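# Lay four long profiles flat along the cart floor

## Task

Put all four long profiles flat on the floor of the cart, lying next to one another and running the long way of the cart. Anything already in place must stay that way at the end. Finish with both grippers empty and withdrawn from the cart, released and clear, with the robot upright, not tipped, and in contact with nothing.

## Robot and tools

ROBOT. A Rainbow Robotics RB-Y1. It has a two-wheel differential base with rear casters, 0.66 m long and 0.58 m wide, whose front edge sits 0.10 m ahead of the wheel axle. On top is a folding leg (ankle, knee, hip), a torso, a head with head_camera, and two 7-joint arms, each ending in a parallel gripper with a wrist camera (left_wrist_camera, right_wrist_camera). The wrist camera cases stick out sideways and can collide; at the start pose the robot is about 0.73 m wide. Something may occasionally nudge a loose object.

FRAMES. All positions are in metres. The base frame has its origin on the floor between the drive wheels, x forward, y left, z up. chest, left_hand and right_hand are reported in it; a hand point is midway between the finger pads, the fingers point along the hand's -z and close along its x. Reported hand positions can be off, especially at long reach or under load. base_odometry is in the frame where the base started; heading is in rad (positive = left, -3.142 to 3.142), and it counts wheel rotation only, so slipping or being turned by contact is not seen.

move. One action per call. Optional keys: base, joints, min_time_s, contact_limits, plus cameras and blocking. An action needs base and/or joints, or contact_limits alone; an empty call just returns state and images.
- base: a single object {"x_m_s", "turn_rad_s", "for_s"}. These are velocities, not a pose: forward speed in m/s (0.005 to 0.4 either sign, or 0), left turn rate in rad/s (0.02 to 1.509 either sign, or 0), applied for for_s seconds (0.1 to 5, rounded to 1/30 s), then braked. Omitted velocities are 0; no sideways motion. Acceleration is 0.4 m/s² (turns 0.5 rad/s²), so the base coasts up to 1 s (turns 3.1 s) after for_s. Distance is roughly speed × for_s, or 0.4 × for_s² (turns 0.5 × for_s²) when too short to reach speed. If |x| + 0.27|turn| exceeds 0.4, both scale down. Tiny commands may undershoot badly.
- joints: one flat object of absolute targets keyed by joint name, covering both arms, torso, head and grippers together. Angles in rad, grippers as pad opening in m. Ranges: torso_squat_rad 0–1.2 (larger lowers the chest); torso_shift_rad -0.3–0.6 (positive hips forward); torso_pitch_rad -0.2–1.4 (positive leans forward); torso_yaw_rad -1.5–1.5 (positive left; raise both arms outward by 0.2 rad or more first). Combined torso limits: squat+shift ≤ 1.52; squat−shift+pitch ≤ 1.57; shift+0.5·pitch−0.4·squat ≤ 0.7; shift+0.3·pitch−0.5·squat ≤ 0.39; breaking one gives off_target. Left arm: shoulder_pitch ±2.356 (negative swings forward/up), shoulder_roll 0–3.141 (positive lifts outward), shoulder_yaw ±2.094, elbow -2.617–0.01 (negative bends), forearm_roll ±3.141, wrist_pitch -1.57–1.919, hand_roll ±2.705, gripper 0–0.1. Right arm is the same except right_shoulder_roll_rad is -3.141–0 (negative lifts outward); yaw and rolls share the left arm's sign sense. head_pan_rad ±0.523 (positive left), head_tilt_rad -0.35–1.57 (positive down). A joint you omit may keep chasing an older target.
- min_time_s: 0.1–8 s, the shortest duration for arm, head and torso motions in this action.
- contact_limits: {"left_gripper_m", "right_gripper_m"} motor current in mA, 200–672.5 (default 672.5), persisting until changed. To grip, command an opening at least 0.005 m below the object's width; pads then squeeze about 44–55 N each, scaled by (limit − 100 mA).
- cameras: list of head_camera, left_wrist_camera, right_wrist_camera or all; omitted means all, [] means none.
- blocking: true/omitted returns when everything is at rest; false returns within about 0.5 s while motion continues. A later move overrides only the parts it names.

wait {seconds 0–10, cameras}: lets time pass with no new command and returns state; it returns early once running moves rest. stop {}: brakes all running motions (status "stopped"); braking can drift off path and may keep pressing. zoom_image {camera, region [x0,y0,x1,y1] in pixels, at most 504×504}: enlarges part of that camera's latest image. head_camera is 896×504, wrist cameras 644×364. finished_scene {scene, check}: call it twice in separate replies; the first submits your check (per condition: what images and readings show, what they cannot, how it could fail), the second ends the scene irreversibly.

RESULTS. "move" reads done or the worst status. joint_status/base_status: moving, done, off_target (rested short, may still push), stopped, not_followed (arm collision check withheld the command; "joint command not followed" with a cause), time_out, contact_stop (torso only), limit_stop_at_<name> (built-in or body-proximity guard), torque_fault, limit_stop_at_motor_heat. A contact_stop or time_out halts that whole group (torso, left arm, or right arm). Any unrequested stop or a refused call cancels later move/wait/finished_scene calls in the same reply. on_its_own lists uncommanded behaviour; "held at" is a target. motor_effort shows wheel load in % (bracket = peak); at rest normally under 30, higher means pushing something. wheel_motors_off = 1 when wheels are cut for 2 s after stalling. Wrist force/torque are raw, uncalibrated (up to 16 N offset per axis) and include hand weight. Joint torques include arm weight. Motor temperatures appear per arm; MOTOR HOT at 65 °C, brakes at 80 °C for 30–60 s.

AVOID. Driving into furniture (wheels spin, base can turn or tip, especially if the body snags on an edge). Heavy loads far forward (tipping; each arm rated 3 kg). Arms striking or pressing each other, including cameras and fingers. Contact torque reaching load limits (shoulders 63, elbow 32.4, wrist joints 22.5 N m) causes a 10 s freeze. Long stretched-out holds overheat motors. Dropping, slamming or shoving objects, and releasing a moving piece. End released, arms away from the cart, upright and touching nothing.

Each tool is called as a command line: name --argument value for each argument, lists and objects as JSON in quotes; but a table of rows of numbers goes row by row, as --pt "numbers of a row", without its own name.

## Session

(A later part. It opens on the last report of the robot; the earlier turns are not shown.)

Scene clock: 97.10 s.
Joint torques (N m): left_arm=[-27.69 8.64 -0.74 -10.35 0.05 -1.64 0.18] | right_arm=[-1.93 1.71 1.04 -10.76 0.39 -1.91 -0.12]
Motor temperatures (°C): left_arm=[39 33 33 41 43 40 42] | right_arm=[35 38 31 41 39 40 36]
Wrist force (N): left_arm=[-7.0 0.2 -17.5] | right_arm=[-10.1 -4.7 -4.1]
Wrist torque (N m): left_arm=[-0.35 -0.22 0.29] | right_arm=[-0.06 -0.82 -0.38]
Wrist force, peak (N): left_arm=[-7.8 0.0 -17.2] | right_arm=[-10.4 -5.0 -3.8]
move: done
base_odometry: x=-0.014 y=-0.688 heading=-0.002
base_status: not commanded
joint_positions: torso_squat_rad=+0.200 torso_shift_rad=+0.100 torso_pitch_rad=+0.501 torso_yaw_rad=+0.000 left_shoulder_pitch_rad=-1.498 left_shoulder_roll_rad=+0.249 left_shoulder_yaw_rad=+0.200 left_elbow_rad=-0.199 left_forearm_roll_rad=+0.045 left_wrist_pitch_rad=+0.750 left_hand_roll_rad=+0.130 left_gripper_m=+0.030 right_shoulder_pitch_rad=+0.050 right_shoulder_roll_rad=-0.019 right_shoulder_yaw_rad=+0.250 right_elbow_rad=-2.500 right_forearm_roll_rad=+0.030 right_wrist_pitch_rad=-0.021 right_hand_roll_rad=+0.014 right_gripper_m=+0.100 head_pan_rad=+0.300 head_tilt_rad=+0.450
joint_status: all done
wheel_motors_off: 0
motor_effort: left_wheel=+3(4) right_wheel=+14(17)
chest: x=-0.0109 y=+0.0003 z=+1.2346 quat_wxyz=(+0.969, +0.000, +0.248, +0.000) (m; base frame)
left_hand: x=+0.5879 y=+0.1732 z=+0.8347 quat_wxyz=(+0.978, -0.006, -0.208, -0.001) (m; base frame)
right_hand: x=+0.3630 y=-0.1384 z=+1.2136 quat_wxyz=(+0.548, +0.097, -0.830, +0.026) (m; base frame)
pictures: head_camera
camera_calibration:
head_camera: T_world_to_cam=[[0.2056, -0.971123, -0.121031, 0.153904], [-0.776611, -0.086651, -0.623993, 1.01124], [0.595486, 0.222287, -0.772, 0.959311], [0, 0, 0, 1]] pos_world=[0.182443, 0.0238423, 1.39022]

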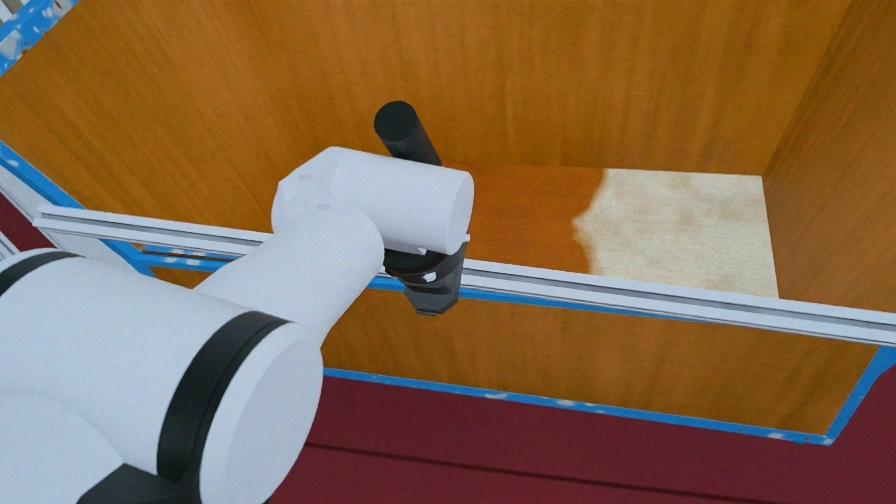

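move --base '{"turn_rad_s":0.06,"for_s":0.2}' --cameras '[]'

move --base '{"x_m_s":0.35,"for_s":1.553}' --cameras '["head_camera"]'

move --joints '{"torso_squat_rad":0.4,"torso_shift_rad":0.3,"torso_pitch_rad":0.841}' --cameras '["head_camera"]'

Scene clock: 111.17 s.
Joint torques (N m): left_arm=[-27.96 7.58 -0.87 -10.42 -0.02 -1.64 0.26] | right_arm=[-2.11 1.9 1.28 -11.15 0.39 -1.84 -0.12]
Motor temperatures (°C): left_arm=[40 33 33 41 43 39 42] | right_arm=[35 38 31 41 39 40 36]
Wrist force (N): left_arm=[-6.7 0.6 -17.1] | right_arm=[-10.1 -4.7 -3.8]
Wrist torque (N m): left_arm=[-0.20 -0.19 0.32] | right_arm=[-0.05 -0.81 -0.40]
Wrist force, peak (N): left_arm=[-7.1 0.3 -17.7] | right_arm=[-10.3 -5.0 -4.1]
move: done
base_odometry: x=-0.014 y=-0.688 heading=+0.010
base_status: done (sent for 0.2 of 0.2 s)
joint_positions: torso_squat_rad=+0.200 torso_shift_rad=+0.100 torso_pitch_rad=+0.501 torso_yaw_rad=+0.000 left_shoulder_pitch_rad=-1.498 left_shoulder_roll_rad=+0.249 left_shoulder_yaw_rad=+0.200 left_elbow_rad=-0.199 left_forearm_roll_rad=+0.045 left_wrist_pitch_rad=+0.750 left_hand_roll_rad=+0.130 left_gripper_m=+0.030 right_shoulder_pitch_rad=+0.050 right_shoulder_roll_rad=-0.019 right_shoulder_yaw_rad=+0.250 right_elbow_rad=-2.500 right_forearm_roll_rad=+0.030 right_wrist_pitch_rad=-0.021 right_hand_roll_rad=+0.014 right_gripper_m=+0.100 head_pan_rad=+0.300 head_tilt_rad=+0.450
joint_status: not commanded
wheel_motors_off: 0
motor_effort: left_wheel=+2(18) right_wheel=+13(37)
chest: x=-0.0109 y=+0.0003 z=+1.2346 quat_wxyz=(+0.969, +0.000, +0.248, +0.000) (m; base frame)
left_hand: x=+0.5879 y=+0.1733 z=+0.8347 quat_wxyz=(+0.978, -0.006, -0.208, -0.001) (m; base frame)
right_hand: x=+0.3630 y=-0.1384 z=+1.2136 quat_wxyz=(+0.548, +0.097, -0.830, +0.026) (m; base frame)
pictures: none
No camera images: "cameras" was empty.

Scene clock: 113.90 s.
Joint torques (N m): left_arm=[-27.28 8.65 -1.15 -10.69 -0.16 -1.65 0.29] | right_arm=[-1.55 1.71 1.28 -11.06 0.36 -1.91 -0.04]
Motor temperatures (°C): left_arm=[41 33 33 41 43 39 42] | right_arm=[35 38 31 41 39 40 36]
Wrist force (N): left_arm=[-7.0 0.4 -17.2] | right_arm=[-10.0 -4.9 -3.9]
Wrist torque (N m): left_arm=[-0.21 -0.22 0.33] | right_arm=[-0.02 -0.80 -0.39]
Wrist force, peak (N): left_arm=[-7.5 -0.2 -17.6] | right_arm=[-10.4 -4.7 -4.5]
move: done
base_odometry: x=+0.534 y=-0.683 heading=+0.010
base_status: done (sent for 1.57 of 1.57 s)
joint_positions: torso_squat_rad=+0.200 torso_shift_rad=+0.100 torso_pitch_rad=+0.501 torso_yaw_rad=+0.000 left_shoulder_pitch_rad=-1.499 left_shoulder_roll_rad=+0.249 left_shoulder_yaw_rad=+0.200 left_elbow_rad=-0.199 left_forearm_roll_rad=+0.045 left_wrist_pitch_rad=+0.750 left_hand_roll_rad=+0.130 left_gripper_m=+0.030 right_shoulder_pitch_rad=+0.050 right_shoulder_roll_rad=-0.019 right_shoulder_yaw_rad=+0.250 right_elbow_rad=-2.500 right_forearm_roll_rad=+0.030 right_wrist_pitch_rad=-0.021 right_hand_roll_rad=+0.014 right_gripper_m=+0.100 head_pan_rad=+0.300 head_tilt_rad=+0.450
joint_status: not commanded
wheel_motors_off: 0
motor_effort: left_wheel=+1(36) right_wheel=-3(46)
chest: x=-0.0108 y=+0.0003 z=+1.2346 quat_wxyz=(+0.969, +0.000, +0.248, +0.000) (m; base frame)
left_hand: x=+0.5880 y=+0.1732 z=+0.8348 quat_wxyz=(+0.978, -0.006, -0.208, -0.001) (m; base frame)
right_hand: x=+0.3631 y=-0.1384 z=+1.2136 quat_wxyz=(+0.548, +0.097, -0.830, +0.026) (m; base frame)
pictures: head_camera
camera_calibration:
head_camera: T_world_to_cam=[[0.205593, -0.971123, -0.121048, 0.153901], [-0.776661, -0.0866527, -0.62393, 1.01124], [0.595423, 0.222289, -0.772049, 0.959297], [0, 0, 0, 1]] pos_world=[0.182564, 0.0238429, 1.3902]

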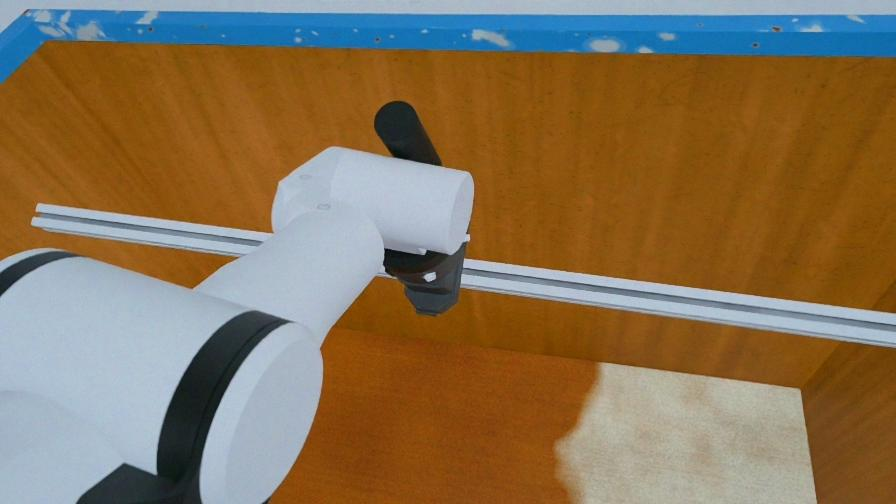

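Scene clock: 116.07 s.
Joint torques (N m): left_arm=[-20.89 6.2 -1.7 -7.31 -0.09 -0.44 0.33] | right_arm=[2.35 1.25 1.33 -11.51 0.46 -2.01 -0.24]
Motor temperatures (°C): left_arm=[41 33 33 41 43 39 42] | right_arm=[35 38 31 41 39 40 36]
Wrist force (N): left_arm=[-2.1 0.5 -18.7] | right_arm=[-10.9 -5.0 -5.8]
Wrist torque (N m): left_arm=[-0.49 -0.20 0.26] | right_arm=[-0.05 -0.86 -0.39]
Wrist force, peak (N): left_arm=[-2.0 0.6 -19.5] | right_arm=[-11.4 -5.2 -6.0]
move: done
base_odometry: x=+0.534 y=-0.683 heading=+0.010
base_status: not commanded
joint_positions: torso_squat_rad=+0.400 torso_shift_rad=+0.300 torso_pitch_rad=+0.842 torso_yaw_rad=+0.000 left_shoulder_pitch_rad=-1.499 left_shoulder_roll_rad=+0.249 left_shoulder_yaw_rad=+0.200 left_elbow_rad=-0.199 left_forearm_roll_rad=+0.045 left_wrist_pitch_rad=+0.750 left_hand_roll_rad=+0.130 left_gripper_m=+0.030 right_shoulder_pitch_rad=+0.050 right_shoulder_roll_rad=-0.019 right_shoulder_yaw_rad=+0.250 right_elbow_rad=-2.500 right_forearm_roll_rad=+0.030 right_wrist_pitch_rad=-0.021 right_hand_roll_rad=+0.014 right_gripper_m=+0.100 head_pan_rad=+0.300 head_tilt_rad=+0.450
joint_status: all done
wheel_motors_off: 0
motor_effort: left_wheel=-1(6) right_wheel=-1(5)
chest: x=+0.1935 y=+0.0003 z=+1.1026 quat_wxyz=(+0.913, +0.000, +0.409, +0.000) (m; base frame)
left_hand: x=+0.6243 y=+0.1731 z=+0.5257 quat_wxyz=(+0.999, -0.006, -0.040, +0.000) (m; base frame)
right_hand: x=+0.5388 y=-0.1384 z=+0.9578 quat_wxyz=(+0.681, +0.100, -0.725, +0.009) (m; base frame)
pictures: head_camera
camera_calibration:
head_camera: T_world_to_cam=[[0.153251, -0.97113, -0.182813, 0.174153], [-0.940574, -0.0866168, -0.328356, 0.793313], [0.303041, 0.22227, -0.926694, 0.96289], [0, 0, 0, 1]] pos_world=[0.427685, 0.023818, 1.18463]

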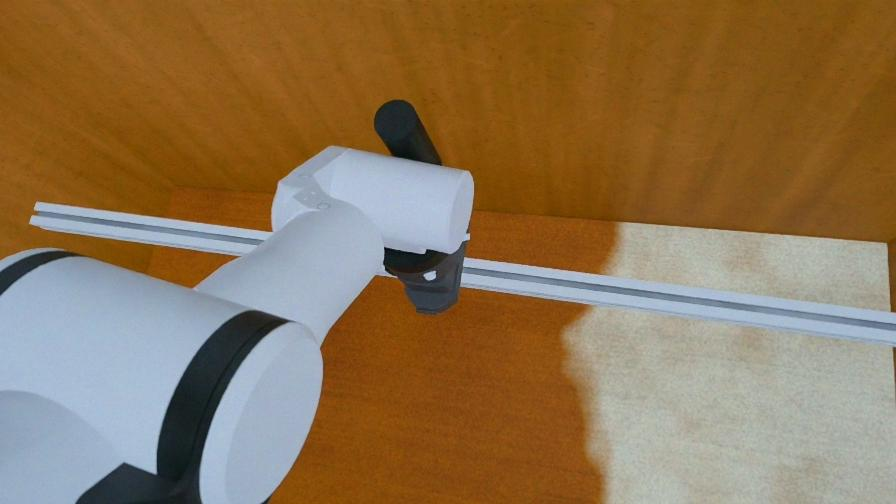

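move --joints '{"torso_squat_rad":0.865,"torso_shift_rad":0.5}' --min_time_s 4 --cameras '["head_camera"]'

Scene clock: 123.53 s.
Joint torques (N m): left_arm=[8.68 17.64 -1.26 6.16 -4.2 3.5 0.26] | right_arm=[2.59 1.16 1.75 -11.37 0.42 -2.11 -0.3]
Motor temperatures (°C): left_arm=[40 33 33 40 43 39 42] | right_arm=[35 38 31 41 39 40 36]
Wrist force (N): left_arm=[10.6 -26.9 28.1] | right_arm=[-10.7 -5.3 -5.9]
Wrist torque (N m): left_arm=[-0.65 -0.44 -0.36] | right_arm=[0.02 -0.87 -0.40]
Wrist force, peak (N): left_arm=[6.5 -31.0 26.1] | right_arm=[-11.0 -5.3 -6.6]
move: done
base_odometry: x=+0.534 y=-0.683 heading=+0.009
base_status: not commanded
joint_positions: torso_squat_rad=+0.865 torso_shift_rad=+0.499 torso_pitch_rad=+0.839 torso_yaw_rad=-0.001 left_shoulder_pitch_rad=-1.506 left_shoulder_roll_rad=+0.247 left_shoulder_yaw_rad=+0.200 left_elbow_rad=-0.203 left_forearm_roll_rad=+0.046 left_wrist_pitch_rad=+0.749 left_hand_roll_rad=+0.130 left_gripper_m=+0.030 right_shoulder_pitch_rad=+0.050 right_shoulder_roll_rad=-0.019 right_shoulder_yaw_rad=+0.250 right_elbow_rad=-2.500 right_forearm_roll_rad=+0.030 right_wrist_pitch_rad=-0.021 right_hand_roll_rad=+0.014 right_gripper_m=+0.100 head_pan_rad=+0.300 head_tilt_rad=+0.450
joint_status: all done
wheel_motors_off: 0
motor_effort: left_wheel=+6(42) right_wheel=+43(53)
chest: x=+0.2193 y=+0.0002 z=+0.8860 quat_wxyz=(+0.913, +0.000, +0.407, +0.000) (m; base frame)
left_hand: x=+0.6573 y=+0.1683 z=+0.3135 quat_wxyz=(+0.999, -0.009, -0.046, -0.002) (m; base frame)
right_hand: x=+0.5650 y=-0.1388 z=+0.7423 quat_wxyz=(+0.680, +0.100, -0.726, +0.009) (m; base frame)
pictures: head_camera
camera_calibration:
head_camera: T_world_to_cam=[[0.153128, -0.971268, -0.18218, 0.129908], [-0.939658, -0.0860371, -0.331119, 0.748784], [0.305931, 0.221891, -0.925835, 0.752956], [0, 0, 0, 1]] pos_world=[0.453355, 0.0235254, 0.968716]

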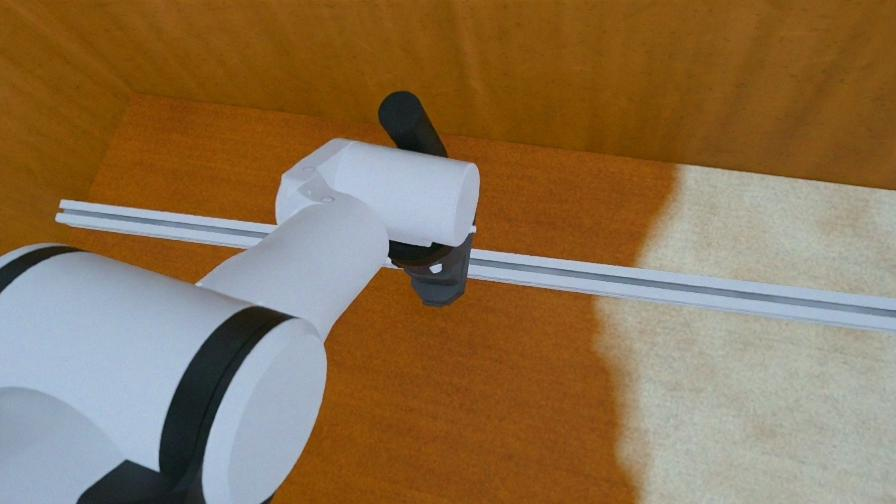

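move --joints '{"torso_squat_rad":0.75,"torso_shift_rad":0.45}' --cameras '["head_camera"]'

move --base '{"turn_rad_s":-0.08,"for_s":0.25}' --cameras '["head_camera"]'

Scene clock: 129.80 s.
Joint torques (N m): left_arm=[-19.5 5.89 -1.26 -6.55 -0.23 -0.04 0.54] | right_arm=[2.74 0.84 1.59 -11.02 0.5 -2.17 -0.27]
Motor temperatures (°C): left_arm=[40 34 33 40 43 39 42] | right_arm=[35 38 31 41 39 40 36]
Wrist force (N): left_arm=[-2.3 0.2 -18.4] | right_arm=[-11.0 -5.4 -5.7]
Wrist torque (N m): left_arm=[-0.35 -0.22 0.23] | right_arm=[0.02 -0.88 -0.38]
Wrist force, peak (N): left_arm=[10.5 -26.8 28.5] | right_arm=[-11.3 -5.3 -6.0]
move: done
base_odometry: x=+0.534 y=-0.683 heading=+0.010
base_status: not commanded
joint_positions: torso_squat_rad=+0.750 torso_shift_rad=+0.450 torso_pitch_rad=+0.841 torso_yaw_rad=+0.000 left_shoulder_pitch_rad=-1.499 left_shoulder_roll_rad=+0.249 left_shoulder_yaw_rad=+0.200 left_elbow_rad=-0.200 left_forearm_roll_rad=+0.045 left_wrist_pitch_rad=+0.750 left_hand_roll_rad=+0.130 left_gripper_m=+0.030 right_shoulder_pitch_rad=+0.050 right_shoulder_roll_rad=-0.019 right_shoulder_yaw_rad=+0.250 right_elbow_rad=-2.500 right_forearm_roll_rad=+0.030 right_wrist_pitch_rad=-0.021 right_hand_roll_rad=+0.014 right_gripper_m=+0.100 head_pan_rad=+0.300 head_tilt_rad=+0.450
joint_status: all done
wheel_motors_off: 0
motor_effort: left_wheel=-8(15) right_wheel=+8(43)
chest: x=+0.2256 y=+0.0003 z=+0.9479 quat_wxyz=(+0.913, +0.000, +0.408, +0.000) (m; base frame)
left_hand: x=+0.6569 y=+0.1729 z=+0.3712 quat_wxyz=(+0.999, -0.006, -0.040, +0.000) (m; base frame)
right_hand: x=+0.5709 y=-0.1386 z=+0.8032 quat_wxyz=(+0.681, +0.100, -0.725, +0.009) (m; base frame)
pictures: head_camera
camera_calibration:
head_camera: T_world_to_cam=[[0.153129, -0.971157, -0.182773, 0.140881], [-0.940528, -0.0864711, -0.328526, 0.772866], [0.303245, 0.22221, -0.926642, 0.809697], [0, 0, 0, 1]] pos_world=[0.459792, 0.0237253, 1.02995]

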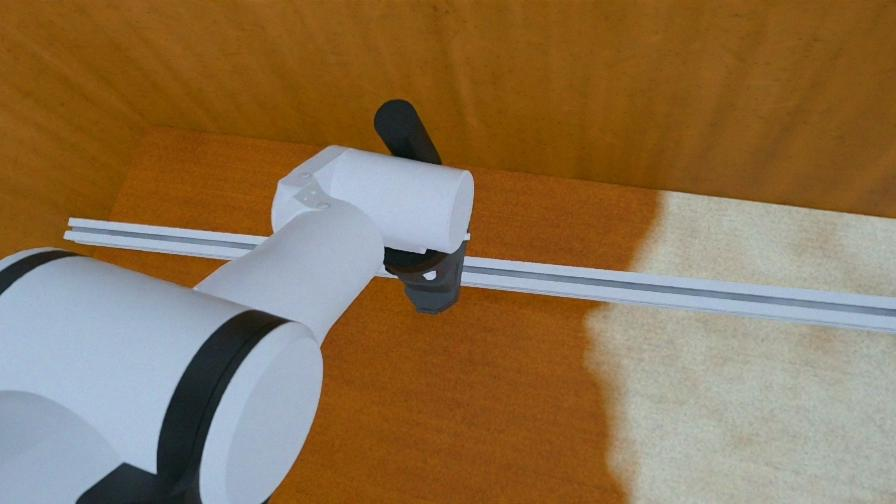

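Scene clock: 130.53 s.
Joint torques (N m): left_arm=[-20.37 4.77 -1.06 -7.22 -0.46 -0.41 0.53] | right_arm=[2.3 0.95 1.54 -11.22 0.45 -2.02 -0.13]
Motor temperatures (°C): left_arm=[40 34 33 40 43 39 42] | right_arm=[35 38 31 41 39 40 36]
Wrist force (N): left_arm=[-2.1 -0.3 -18.7] | right_arm=[-11.0 -5.3 -5.8]
Wrist torque (N m): left_arm=[-0.13 -0.22 0.22] | right_arm=[0.01 -0.88 -0.40]
Wrist force, peak (N): left_arm=[-2.5 1.2 -18.9] | right_arm=[-11.0 -5.7 -5.7]
move: done
base_odometry: x=+0.534 y=-0.683 heading=-0.011
base_status: done (sent for 0.27 of 0.27 s)
joint_positions: torso_squat_rad=+0.750 torso_shift_rad=+0.450 torso_pitch_rad=+0.841 torso_yaw_rad=+0.000 left_shoulder_pitch_rad=-1.499 left_shoulder_roll_rad=+0.250 left_shoulder_yaw_rad=+0.200 left_elbow_rad=-0.200 left_forearm_roll_rad=+0.045 left_wrist_pitch_rad=+0.750 left_hand_roll_rad=+0.130 left_gripper_m=+0.030 right_shoulder_pitch_rad=+0.050 right_shoulder_roll_rad=-0.019 right_shoulder_yaw_rad=+0.250 right_elbow_rad=-2.500 right_forearm_roll_rad=+0.030 right_wrist_pitch_rad=-0.021 right_hand_roll_rad=+0.014 right_gripper_m=+0.100 head_pan_rad=+0.300 head_tilt_rad=+0.450
joint_status: not commanded
wheel_motors_off: 0
motor_effort: left_wheel=-2(18) right_wheel=-1(20)
chest: x=+0.2256 y=+0.0003 z=+0.9479 quat_wxyz=(+0.913, +0.000, +0.408, +0.000) (m; base frame)
left_hand: x=+0.6568 y=+0.1731 z=+0.3712 quat_wxyz=(+0.999, -0.006, -0.040, +0.000) (m; base frame)
right_hand: x=+0.5709 y=-0.1385 z=+0.8032 quat_wxyz=(+0.681, +0.100, -0.725, +0.009) (m; base frame)
pictures: head_camera
camera_calibration:
head_camera: T_world_to_cam=[[0.153201, -0.971148, -0.182758, 0.140877], [-0.940523, -0.0865464, -0.328522, 0.772865], [0.303227, 0.222218, -0.926646, 0.809698], [0, 0, 0, 1]] pos_world=[0.459792, 0.0237722, 1.02995]

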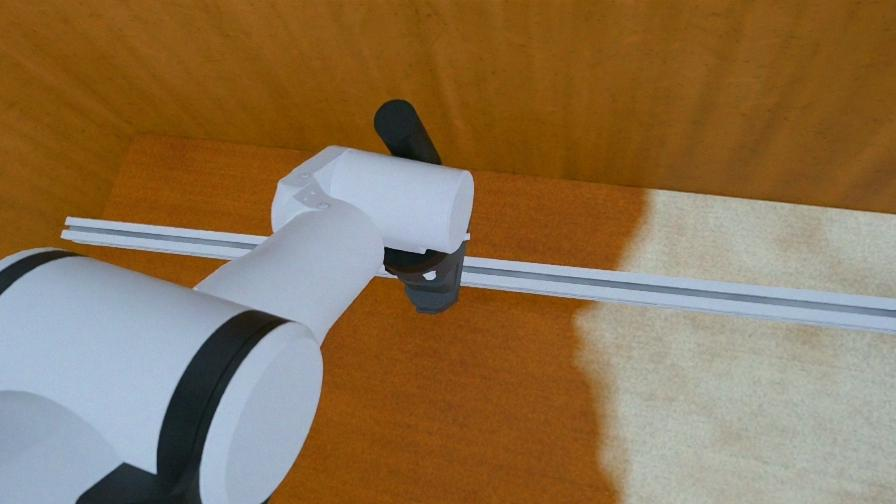

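move --joints '{"head_pan_rad":-0.15}' --cameras '["head_camera"]'

Scene clock: 141.33 s.
Joint torques (N m): left_arm=[-20.03 5.86 -1.87 -6.82 -0.57 -0.15 0.47] | right_arm=[1.61 1.16 1.52 -11.1 0.38 -1.91 -0.14]
Motor temperatures (°C): left_arm=[40 34 33 40 43 39 42] | right_arm=[35 38 31 41 39 40 36]
Wrist force (N): left_arm=[-2.2 -0.1 -18.5] | right_arm=[-10.7 -5.6 -5.9]
Wrist torque (N m): left_arm=[-0.20 -0.23 0.28] | right_arm=[0.04 -0.85 -0.40]
Wrist force, peak (N): left_arm=[-2.2 0.2 -19.2] | right_arm=[-11.3 -5.6 -6.0]
move: done
base_odometry: x=+0.534 y=-0.683 heading=-0.011
base_status: not commanded
joint_positions: torso_squat_rad=+0.750 torso_shift_rad=+0.450 torso_pitch_rad=+0.841 torso_yaw_rad=+0.000 left_shoulder_pitch_rad=-1.499 left_shoulder_roll_rad=+0.250 left_shoulder_yaw_rad=+0.200 left_elbow_rad=-0.200 left_forearm_roll_rad=+0.045 left_wrist_pitch_rad=+0.750 left_hand_roll_rad=+0.130 left_gripper_m=+0.030 right_shoulder_pitch_rad=+0.050 right_shoulder_roll_rad=-0.019 right_shoulder_yaw_rad=+0.250 right_elbow_rad=-2.500 right_forearm_roll_rad=+0.030 right_wrist_pitch_rad=-0.021 right_hand_roll_rad=+0.014 right_gripper_m=+0.100 head_pan_rad=-0.150 head_tilt_rad=+0.450
joint_status: all done
wheel_motors_off: 0
motor_effort: left_wheel=-2(3) right_wheel=+0(3)
chest: x=+0.2256 y=+0.0003 z=+0.9479 quat_wxyz=(+0.913, +0.000, +0.408, +0.000) (m; base frame)
left_hand: x=+0.6568 y=+0.1731 z=+0.3712 quat_wxyz=(+0.999, -0.006, -0.040, +0.000) (m; base frame)
right_hand: x=+0.5709 y=-0.1385 z=+0.8032 quat_wxyz=(+0.681, +0.100, -0.725, +0.009) (m; base frame)
pictures: head_camera
camera_calibration:
head_camera: T_world_to_cam=[[-0.144041, -0.978161, 0.149841, -0.0975155], [-0.940178, 0.0880324, -0.329112, 0.77328], [0.308734, -0.188283, -0.932327, 0.813787], [0, 0, 0, 1]] pos_world=[0.461731, -0.0102371, 1.02782]

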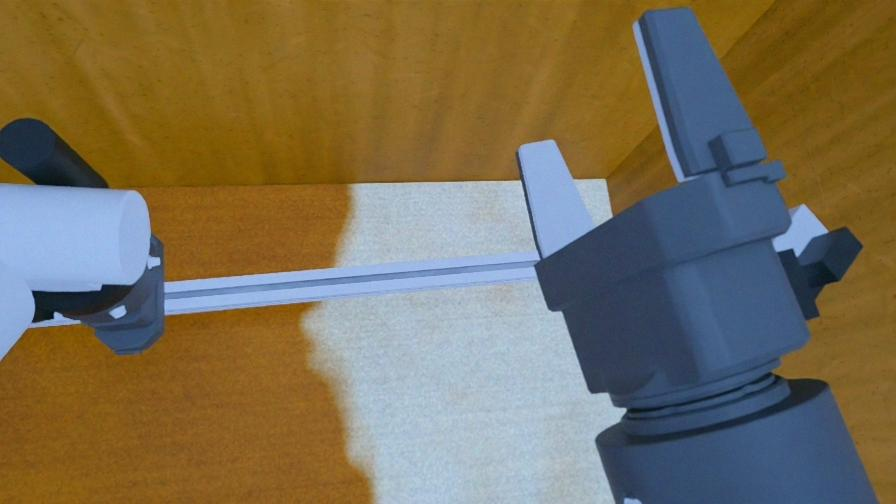

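move --base '{"turn_rad_s":0.1,"for_s":0.33}' --joints '{"head_pan_rad":0.3}' --cameras '["head_camera"]'

move --joints '{"torso_squat_rad":0.855,"torso_shift_rad":0.5}' --min_time_s 3 --cameras '["head_camera"]'

Scene clock: 147.63 s.
Joint torques (N m): left_arm=[-18.4 8.38 -1.05 -6.46 -0.83 -0.06 0.62] | right_arm=[2.2 1.45 2.05 -11.29 0.56 -2.18 -0.18]
Motor temperatures (°C): left_arm=[40 34 33 39 43 39 42] | right_arm=[35 38 31 41 39 40 36]
Wrist force (N): left_arm=[-1.5 -3.6 -18.4] | right_arm=[-11.0 -5.8 -5.8]
Wrist torque (N m): left_arm=[-0.22 -0.20 0.05] | right_arm=[0.06 -0.88 -0.40]
Wrist force, peak (N): left_arm=[-2.0 -13.5 -17.6] | right_arm=[-11.3 -5.7 -6.0]
move: done
base_odometry: x=+0.534 y=-0.683 heading=+0.021
base_status: done (sent for 0.33 of 0.33 s)
joint_positions: torso_squat_rad=+0.750 torso_shift_rad=+0.450 torso_pitch_rad=+0.841 torso_yaw_rad=+0.000 left_shoulder_pitch_rad=-1.500 left_shoulder_roll_rad=+0.249 left_shoulder_yaw_rad=+0.200 left_elbow_rad=-0.200 left_forearm_roll_rad=+0.045 left_wrist_pitch_rad=+0.750 left_hand_roll_rad=+0.130 left_gripper_m=+0.030 right_shoulder_pitch_rad=+0.050 right_shoulder_roll_rad=-0.019 right_shoulder_yaw_rad=+0.250 right_elbow_rad=-2.500 right_forearm_roll_rad=+0.030 right_wrist_pitch_rad=-0.021 right_hand_roll_rad=+0.014 right_gripper_m=+0.100 head_pan_rad=+0.300 head_tilt_rad=+0.450
joint_status: all done
wheel_motors_off: 0
motor_effort: left_wheel=-13(28) right_wheel=+15(28)
chest: x=+0.2256 y=+0.0003 z=+0.9479 quat_wxyz=(+0.913, +0.000, +0.408, +0.000) (m; base frame)
left_hand: x=+0.6569 y=+0.1723 z=+0.3713 quat_wxyz=(+0.999, -0.007, -0.040, +0.000) (m; base frame)
right_hand: x=+0.5709 y=-0.1385 z=+0.8032 quat_wxyz=(+0.681, +0.100, -0.725, +0.009) (m; base frame)
pictures: head_camera
camera_calibration:
head_camera: T_world_to_cam=[[0.153127, -0.971176, -0.18267, 0.140822], [-0.940529, -0.086504, -0.328514, 0.77286], [0.303244, 0.222111, -0.926666, 0.809711], [0, 0, 0, 1]] pos_world=[0.459794, 0.0237728, 1.02995]

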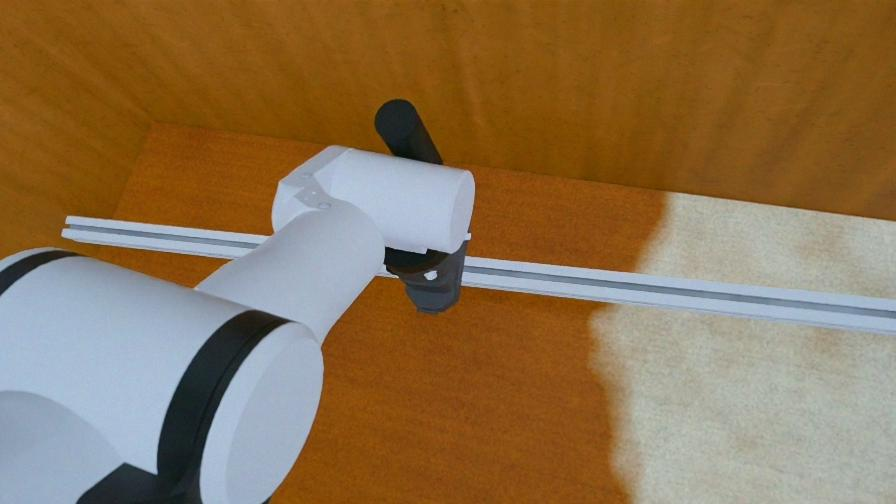

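Scene clock: 150.93 s.
Joint torques (N m): left_arm=[2.49 18.94 -1.38 2.5 -4.11 2.01 0.92] | right_arm=[1.72 1.29 1.44 -11.44 0.33 -2.08 -0.09]
Motor temperatures (°C): left_arm=[39 34 33 39 43 39 42] | right_arm=[35 38 31 41 39 40 36]
Wrist force (N): left_arm=[2.8 -30.1 20.1] | right_arm=[-11.0 -5.2 -5.9]
Wrist torque (N m): left_arm=[-0.89 -0.39 -0.48] | right_arm=[0.01 -0.90 -0.40]
Wrist force, peak (N): left_arm=[2.7 -30.8 21.1] | right_arm=[-11.4 -5.3 -6.2]
move: done
base_odometry: x=+0.534 y=-0.683 heading=+0.020
base_status: not commanded
joint_positions: torso_squat_rad=+0.855 torso_shift_rad=+0.499 torso_pitch_rad=+0.839 torso_yaw_rad=-0.001 left_shoulder_pitch_rad=-1.505 left_shoulder_roll_rad=+0.246 left_shoulder_yaw_rad=+0.200 left_elbow_rad=-0.202 left_forearm_roll_rad=+0.046 left_wrist_pitch_rad=+0.749 left_hand_roll_rad=+0.130 left_gripper_m=+0.030 right_shoulder_pitch_rad=+0.050 right_shoulder_roll_rad=-0.019 right_shoulder_yaw_rad=+0.250 right_elbow_rad=-2.500 right_forearm_roll_rad=+0.030 right_wrist_pitch_rad=-0.021 right_hand_roll_rad=+0.014 right_gripper_m=+0.100 head_pan_rad=+0.300 head_tilt_rad=+0.450
joint_status: all done
wheel_motors_off: 0
motor_effort: left_wheel=-7(14) right_wheel=+48(49)
chest: x=+0.2220 y=+0.0002 z=+0.8905 quat_wxyz=(+0.913, +0.000, +0.407, +0.000) (m; base frame)
left_hand: x=+0.6582 y=+0.1686 z=+0.3170 quat_wxyz=(+0.999, -0.009, -0.044, -0.001) (m; base frame)
right_hand: x=+0.5676 y=-0.1388 z=+0.7467 quat_wxyz=(+0.680, +0.100, -0.726, +0.009) (m; base frame)
pictures: head_camera
camera_calibration:
head_camera: T_world_to_cam=[[0.153104, -0.971265, -0.18222, 0.130399], [-0.939793, -0.0860962, -0.330722, 0.752499], [0.30553, 0.221884, -0.925969, 0.756543], [0, 0, 0, 1]] pos_world=[0.456081, 0.0235744, 0.973165]

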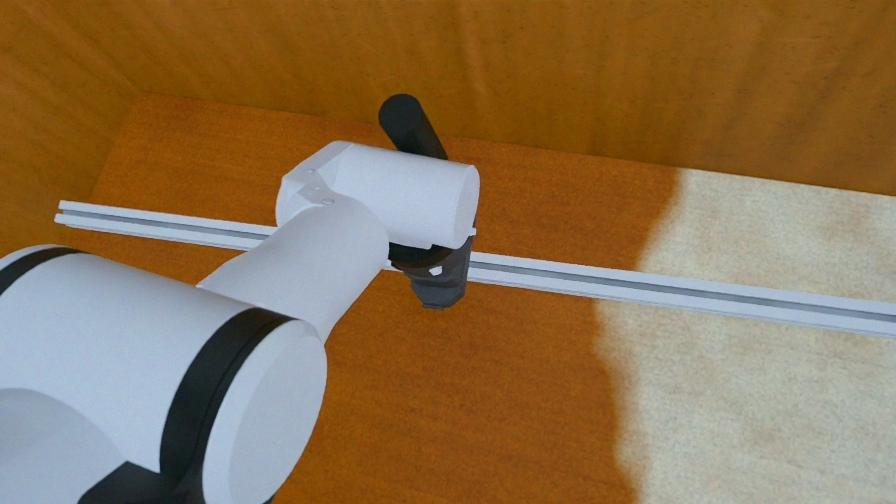

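move --joints '{"torso_squat_rad":0.78,"torso_shift_rad":0.46}' --cameras '[]'

move --base '{"turn_rad_s":-0.1,"for_s":0.27}' --cameras '["head_camera"]'

move --joints '{"torso_squat_rad":0.865,"torso_shift_rad":0.5}' --min_time_s 2.5 --cameras '["head_camera"]'

Scene clock: 160.23 s.
Joint torques (N m): left_arm=[-19 5.78 -0.9 -6.72 -0.56 -0.1 0.37] | right_arm=[2.06 1.35 1.38 -11.36 0.37 -2.02 -0.17]
Motor temperatures (°C): left_arm=[39 34 33 39 43 39 42] | right_arm=[35 38 31 42 39 40 36]
Wrist force (N): left_arm=[-2.2 0.2 -18.6] | right_arm=[-10.6 -5.5 -5.6]
Wrist torque (N m): left_arm=[-0.21 -0.22 0.29] | right_arm=[0.04 -0.82 -0.39]
Wrist force, peak (N): left_arm=[2.5 -30.4 20.9] | right_arm=[-11.1 -5.6 -6.3]
move: done
base_odometry: x=+0.534 y=-0.683 heading=+0.021
base_status: not commanded
joint_positions: torso_squat_rad=+0.780 torso_shift_rad=+0.460 torso_pitch_rad=+0.841 torso_yaw_rad=+0.000 left_shoulder_pitch_rad=-1.499 left_shoulder_roll_rad=+0.249 left_shoulder_yaw_rad=+0.200 left_elbow_rad=-0.200 left_forearm_roll_rad=+0.045 left_wrist_pitch_rad=+0.750 left_hand_roll_rad=+0.130 left_gripper_m=+0.030 right_shoulder_pitch_rad=+0.050 right_shoulder_roll_rad=-0.019 right_shoulder_yaw_rad=+0.250 right_elbow_rad=-2.500 right_forearm_roll_rad=+0.030 right_wrist_pitch_rad=-0.021 right_hand_roll_rad=+0.014 right_gripper_m=+0.100 head_pan_rad=+0.300 head_tilt_rad=+0.450
joint_status: all done
wheel_motors_off: 0
motor_effort: left_wheel=-14(23) right_wheel=+15(49)
chest: x=+0.2237 y=+0.0003 z=+0.9326 quat_wxyz=(+0.913, +0.000, +0.408, +0.000) (m; base frame)
left_hand: x=+0.6550 y=+0.1728 z=+0.3560 quat_wxyz=(+0.999, -0.006, -0.040, +0.000) (m; base frame)
right_hand: x=+0.5690 y=-0.1385 z=+0.7879 quat_wxyz=(+0.681, +0.100, -0.725, +0.009) (m; base frame)
pictures: none
No camera images: "cameras" was empty.

Scene clock: 161.00 s.
Joint torques (N m): left_arm=[-19.73 6.18 -1.17 -6.8 -0.52 -0.44 0.62] | right_arm=[2.42 1.4 1.19 -11.1 0.5 -1.92 -0.13]
Motor temperatures (°C): left_arm=[39 34 33 39 43 39 42] | right_arm=[35 38 31 42 39 40 36]
Wrist force (N): left_arm=[-2.4 0.0 -18.6] | right_arm=[-10.9 -5.7 -6.1]
Wrist torque (N m): left_arm=[-0.55 -0.22 0.28] | right_arm=[0.06 -0.86 -0.40]
Wrist force, peak (N): left_arm=[-3.0 0.9 -18.9] | right_arm=[-10.9 -5.7 -6.1]
move: done
base_odometry: x=+0.534 y=-0.683 heading=-0.005
base_status: done (sent for 0.27 of 0.27 s)
joint_positions: torso_squat_rad=+0.780 torso_shift_rad=+0.460 torso_pitch_rad=+0.841 torso_yaw_rad=+0.000 left_shoulder_pitch_rad=-1.499 left_shoulder_roll_rad=+0.250 left_shoulder_yaw_rad=+0.200 left_elbow_rad=-0.200 left_forearm_roll_rad=+0.045 left_wrist_pitch_rad=+0.750 left_hand_roll_rad=+0.130 left_gripper_m=+0.030 right_shoulder_pitch_rad=+0.050 right_shoulder_roll_rad=-0.019 right_shoulder_yaw_rad=+0.250 right_elbow_rad=-2.500 right_forearm_roll_rad=+0.030 right_wrist_pitch_rad=-0.021 right_hand_roll_rad=+0.014 right_gripper_m=+0.100 head_pan_rad=+0.300 head_tilt_rad=+0.450
joint_status: not commanded
wheel_motors_off: 0
motor_effort: left_wheel=+1(17) right_wheel=-2(16)
chest: x=+0.2237 y=+0.0003 z=+0.9326 quat_wxyz=(+0.913, +0.000, +0.408, +0.000) (m; base frame)
left_hand: x=+0.6550 y=+0.1730 z=+0.3559 quat_wxyz=(+0.999, -0.006, -0.040, +0.000) (m; base frame)
right_hand: x=+0.5690 y=-0.1385 z=+0.7879 quat_wxyz=(+0.681, +0.100, -0.725, +0.009) (m; base frame)
pictures: head_camera
camera_calibration:
head_camera: T_world_to_cam=[[0.153197, -0.971158, -0.18271, 0.138344], [-0.940511, -0.0865486, -0.328556, 0.766114], [0.303267, 0.222175, -0.926643, 0.796102], [0, 0, 0, 1]] pos_world=[0.457913, 0.0237861, 1.01469]

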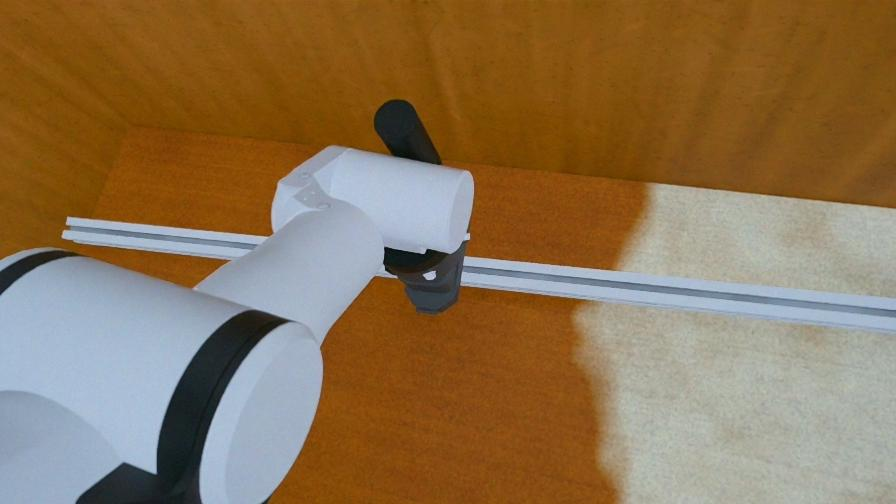

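Scene clock: 163.80 s.
Joint torques (N m): left_arm=[-3.06 5.45 -0.74 -0.66 -0.93 -2.18 0.32] | right_arm=[1.75 1.2 1.61 -11.38 0.45 -1.94 -0.26]
Motor temperatures (°C): left_arm=[39 34 33 39 43 39 42] | right_arm=[35 38 31 42 39 40 36]
Wrist force (N): left_arm=[-5.7 -7.5 43.5] | right_arm=[-10.7 -5.3 -5.7]
Wrist torque (N m): left_arm=[-0.26 0.94 -0.01] | right_arm=[0.02 -0.88 -0.41]
Wrist force, peak (N): left_arm=[-12.1 -6.9 49.4] | right_arm=[-11.0 -5.5 -6.2]
move: done
base_odometry: x=+0.534 y=-0.683 heading=-0.005
base_status: not commanded
joint_positions: torso_squat_rad=+0.865 torso_shift_rad=+0.499 torso_pitch_rad=+0.839 torso_yaw_rad=+0.000 left_shoulder_pitch_rad=-1.503 left_shoulder_roll_rad=+0.250 left_shoulder_yaw_rad=+0.200 left_elbow_rad=-0.201 left_forearm_roll_rad=+0.045 left_wrist_pitch_rad=+0.751 left_hand_roll_rad=+0.130 left_gripper_m=+0.031 right_shoulder_pitch_rad=+0.050 right_shoulder_roll_rad=-0.019 right_shoulder_yaw_rad=+0.250 right_elbow_rad=-2.500 right_forearm_roll_rad=+0.030 right_wrist_pitch_rad=-0.021 right_hand_roll_rad=+0.014 right_gripper_m=+0.100 head_pan_rad=+0.300 head_tilt_rad=+0.450
joint_status: all done
wheel_motors_off: 0
motor_effort: left_wheel=+9(13) right_wheel=+2(10)
chest: x=+0.2194 y=+0.0002 z=+0.8860 quat_wxyz=(+0.913, +0.000, +0.407, +0.000) (m; base frame)
left_hand: x=+0.6552 y=+0.1719 z=+0.3124 quat_wxyz=(+0.999, -0.007, -0.044, +0.000) (m; base frame)
right_hand: x=+0.5651 y=-0.1386 z=+0.7422 quat_wxyz=(+0.680, +0.100, -0.726, +0.009) (m; base frame)
pictures: head_camera
camera_calibration:
head_camera: T_world_to_cam=[[0.153678, -0.971116, -0.182529, 0.130136], [-0.939595, -0.0864397, -0.331193, 0.748842], [0.305849, 0.2224, -0.92574, 0.752863], [0, 0, 0, 1]] pos_world=[0.453348, 0.0236697, 0.96872]

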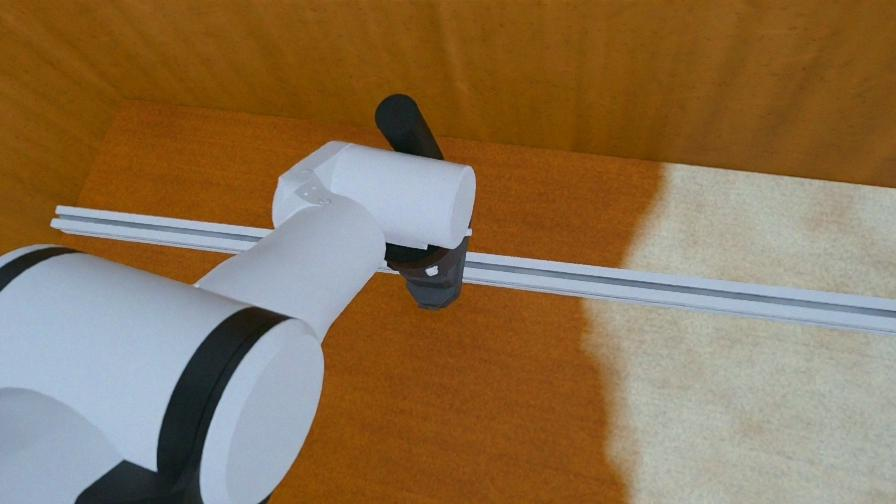

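move --joints '{"torso_squat_rad":0.8,"torso_shift_rad":0.47}' --cameras '["head_camera"]'

move --base '{"turn_rad_s":-0.1,"for_s":0.2}' --cameras '["head_camera"]'

move --joints '{"torso_squat_rad":0.872,"torso_shift_rad":0.5}' --min_time_s 2.5 --cameras '["head_camera"]'

Scene clock: 175.83 s.
Joint torques (N m): left_arm=[-19.2 4.33 -1.57 -6.8 -0.46 -0.02 0.62] | right_arm=[1.98 0.87 1.26 -11.18 0.41 -1.99 -0.23]
Motor temperatures (°C): left_arm=[38 34 33 38 43 39 42] | right_arm=[35 38 31 42 39 40 36]
Wrist force (N): left_arm=[-2.4 0.2 -18.7] | right_arm=[-10.6 -5.2 -5.8]
Wrist torque (N m): left_arm=[-0.32 -0.22 0.26] | right_arm=[0.01 -0.83 -0.40]
Wrist force, peak (N): left_arm=[-5.8 -8.0 43.1] | right_arm=[-11.1 -5.5 -6.2]
move: done
base_odometry: x=+0.534 y=-0.683 heading=-0.005
base_status: not commanded
joint_positions: torso_squat_rad=+0.800 torso_shift_rad=+0.470 torso_pitch_rad=+0.841 torso_yaw_rad=+0.000 left_shoulder_pitch_rad=-1.499 left_shoulder_roll_rad=+0.250 left_shoulder_yaw_rad=+0.200 left_elbow_rad=-0.200 left_forearm_roll_rad=+0.045 left_wrist_pitch_rad=+0.750 left_hand_roll_rad=+0.130 left_gripper_m=+0.030 right_shoulder_pitch_rad=+0.050 right_shoulder_roll_rad=-0.019 right_shoulder_yaw_rad=+0.250 right_elbow_rad=-2.500 right_forearm_roll_rad=+0.030 right_wrist_pitch_rad=-0.021 right_hand_roll_rad=+0.014 right_gripper_m=+0.100 head_pan_rad=+0.300 head_tilt_rad=+0.450
joint_status: all done
wheel_motors_off: 0
motor_effort: left_wheel=+2(9) right_wheel=-4(5)
chest: x=+0.2236 y=+0.0003 z=+0.9215 quat_wxyz=(+0.913, +0.000, +0.408, +0.000) (m; base frame)
left_hand: x=+0.6550 y=+0.1730 z=+0.3449 quat_wxyz=(+0.999, -0.006, -0.040, +0.000) (m; base frame)
right_hand: x=+0.5690 y=-0.1385 z=+0.7768 quat_wxyz=(+0.681, +0.100, -0.725, +0.009) (m; base frame)
pictures: head_camera
camera_calibration:
head_camera: T_world_to_cam=[[0.153212, -0.971128, -0.182856, 0.136404], [-0.940512, -0.0865165, -0.328562, 0.76242], [0.303256, 0.222318, -0.926613, 0.785815], [0, 0, 0, 1]] pos_world=[0.457863, 0.0237271, 1.00359]

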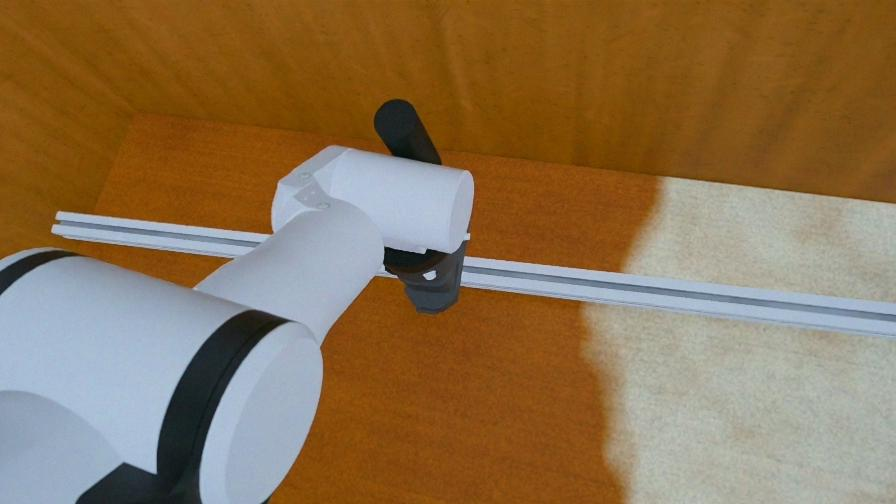

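Scene clock: 176.53 s.
Joint torques (N m): left_arm=[-19.77 4.9 -0.81 -7.14 -0.37 -0.24 0.19] | right_arm=[2.49 0.76 1.22 -11.09 0.52 -1.93 -0.15]
Motor temperatures (°C): left_arm=[38 34 33 38 43 39 42] | right_arm=[35 38 31 42 39 40 36]
Wrist force (N): left_arm=[-1.9 0.3 -18.7] | right_arm=[-10.9 -5.3 -6.0]
Wrist torque (N m): left_arm=[-0.41 -0.16 0.28] | right_arm=[0.04 -0.87 -0.39]
Wrist force, peak (N): left_arm=[-2.3 1.2 -19.0] | right_arm=[-10.9 -5.7 -5.7]
move: done
base_odometry: x=+0.534 y=-0.683 heading=-0.025
base_status: done (sent for 0.2 of 0.2 s)
joint_positions: torso_squat_rad=+0.800 torso_shift_rad=+0.470 torso_pitch_rad=+0.841 torso_yaw_rad=+0.000 left_shoulder_pitch_rad=-1.499 left_shoulder_roll_rad=+0.250 left_shoulder_yaw_rad=+0.200 left_elbow_rad=-0.200 left_forearm_roll_rad=+0.045 left_wrist_pitch_rad=+0.750 left_hand_roll_rad=+0.130 left_gripper_m=+0.030 right_shoulder_pitch_rad=+0.050 right_shoulder_roll_rad=-0.019 right_shoulder_yaw_rad=+0.250 right_elbow_rad=-2.500 right_forearm_roll_rad=+0.030 right_wrist_pitch_rad=-0.021 right_hand_roll_rad=+0.014 right_gripper_m=+0.100 head_pan_rad=+0.300 head_tilt_rad=+0.450
joint_status: not commanded
wheel_motors_off: 0
motor_effort: left_wheel=+2(22) right_wheel=-3(27)
chest: x=+0.2236 y=+0.0003 z=+0.9215 quat_wxyz=(+0.913, +0.000, +0.408, +0.000) (m; base frame)
left_hand: x=+0.6549 y=+0.1731 z=+0.3448 quat_wxyz=(+0.999, -0.006, -0.040, +0.000) (m; base frame)
right_hand: x=+0.5690 y=-0.1385 z=+0.7768 quat_wxyz=(+0.681, +0.100, -0.725, +0.009) (m; base frame)
pictures: head_camera
camera_calibration:
head_camera: T_world_to_cam=[[0.153231, -0.971135, -0.182804, 0.136376], [-0.94051, -0.0865529, -0.328556, 0.762416], [0.30325, 0.222274, -0.926625, 0.785822], [0, 0, 0, 1]] pos_world=[0.457863, 0.0237616, 1.00359]

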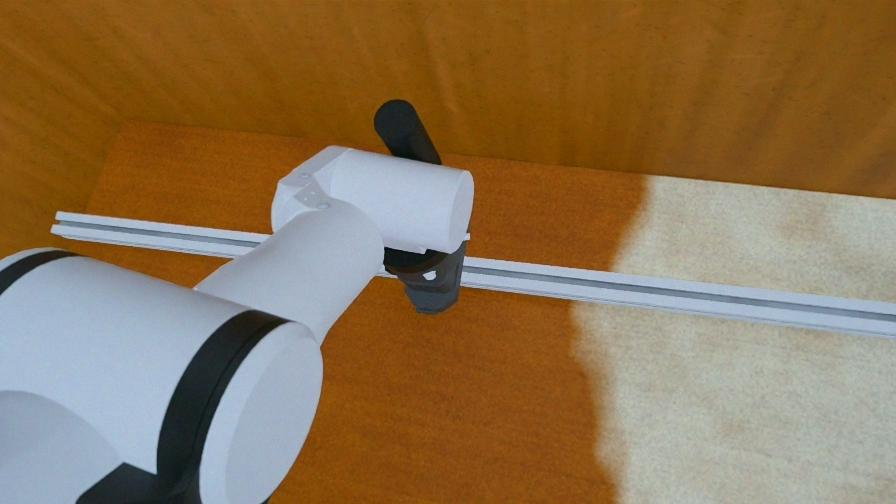

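Scene clock: 179.33 s.
Joint torques (N m): left_arm=[-4.49 4.45 -1.21 -1.49 -0.38 -3.34 0.27] | right_arm=[2.49 1.63 2.05 -11.45 0.5 -2.23 -0.04]
Motor temperatures (°C): left_arm=[38 34 33 38 43 39 42] | right_arm=[35 38 31 42 39 40 36]
Wrist force (N): left_arm=[-8.4 -2.1 47.6] | right_arm=[-10.8 -5.5 -5.9]
Wrist torque (N m): left_arm=[-0.27 1.11 0.08] | right_arm=[0.03 -0.88 -0.41]
Wrist force, peak (N): left_arm=[-17.2 -0.6 51.6] | right_arm=[-11.2 -5.6 -6.1]
move: done
base_odometry: x=+0.534 y=-0.683 heading=-0.024
base_status: not commanded
joint_positions: torso_squat_rad=+0.872 torso_shift_rad=+0.499 torso_pitch_rad=+0.839 torso_yaw_rad=+0.000 left_shoulder_pitch_rad=-1.503 left_shoulder_roll_rad=+0.250 left_shoulder_yaw_rad=+0.200 left_elbow_rad=-0.201 left_forearm_roll_rad=+0.045 left_wrist_pitch_rad=+0.751 left_hand_roll_rad=+0.130 left_gripper_m=+0.032 right_shoulder_pitch_rad=+0.050 right_shoulder_roll_rad=-0.019 right_shoulder_yaw_rad=+0.250 right_elbow_rad=-2.500 right_forearm_roll_rad=+0.030 right_wrist_pitch_rad=-0.021 right_hand_roll_rad=+0.014 right_gripper_m=+0.100 head_pan_rad=+0.300 head_tilt_rad=+0.450
joint_status: all done
wheel_motors_off: 0
motor_effort: left_wheel=+8(9) right_wheel=-7(8)
chest: x=+0.2176 y=+0.0002 z=+0.8827 quat_wxyz=(+0.913, +0.000, +0.407, +0.000) (m; base frame)
left_hand: x=+0.6530 y=+0.1723 z=+0.3089 quat_wxyz=(+0.999, -0.007, -0.043, +0.000) (m; base frame)
right_hand: x=+0.5633 y=-0.1385 z=+0.7389 quat_wxyz=(+0.680, +0.101, -0.726, +0.009) (m; base frame)
pictures: head_camera
camera_calibration:
head_camera: T_world_to_cam=[[0.153822, -0.971075, -0.182624, 0.129867], [-0.939567, -0.0865348, -0.331248, 0.746113], [0.305864, 0.222541, -0.925701, 0.750333], [0, 0, 0, 1]] pos_world=[0.451548, 0.0236954, 0.96545]

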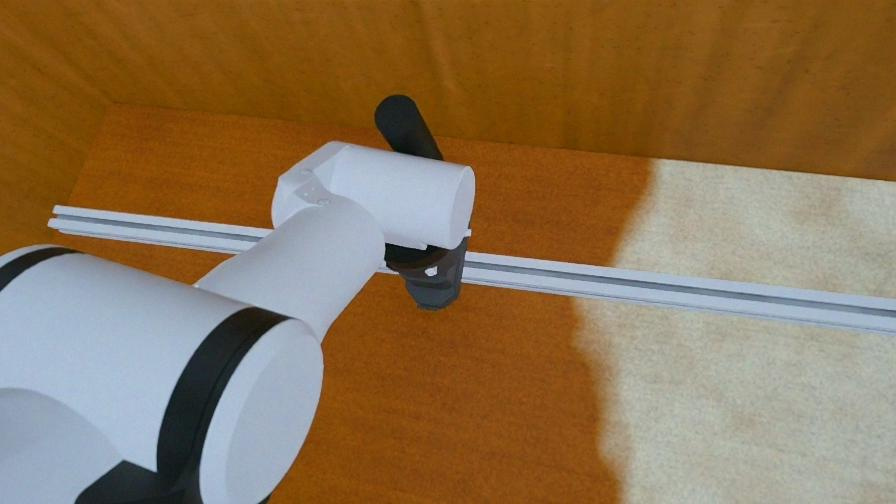

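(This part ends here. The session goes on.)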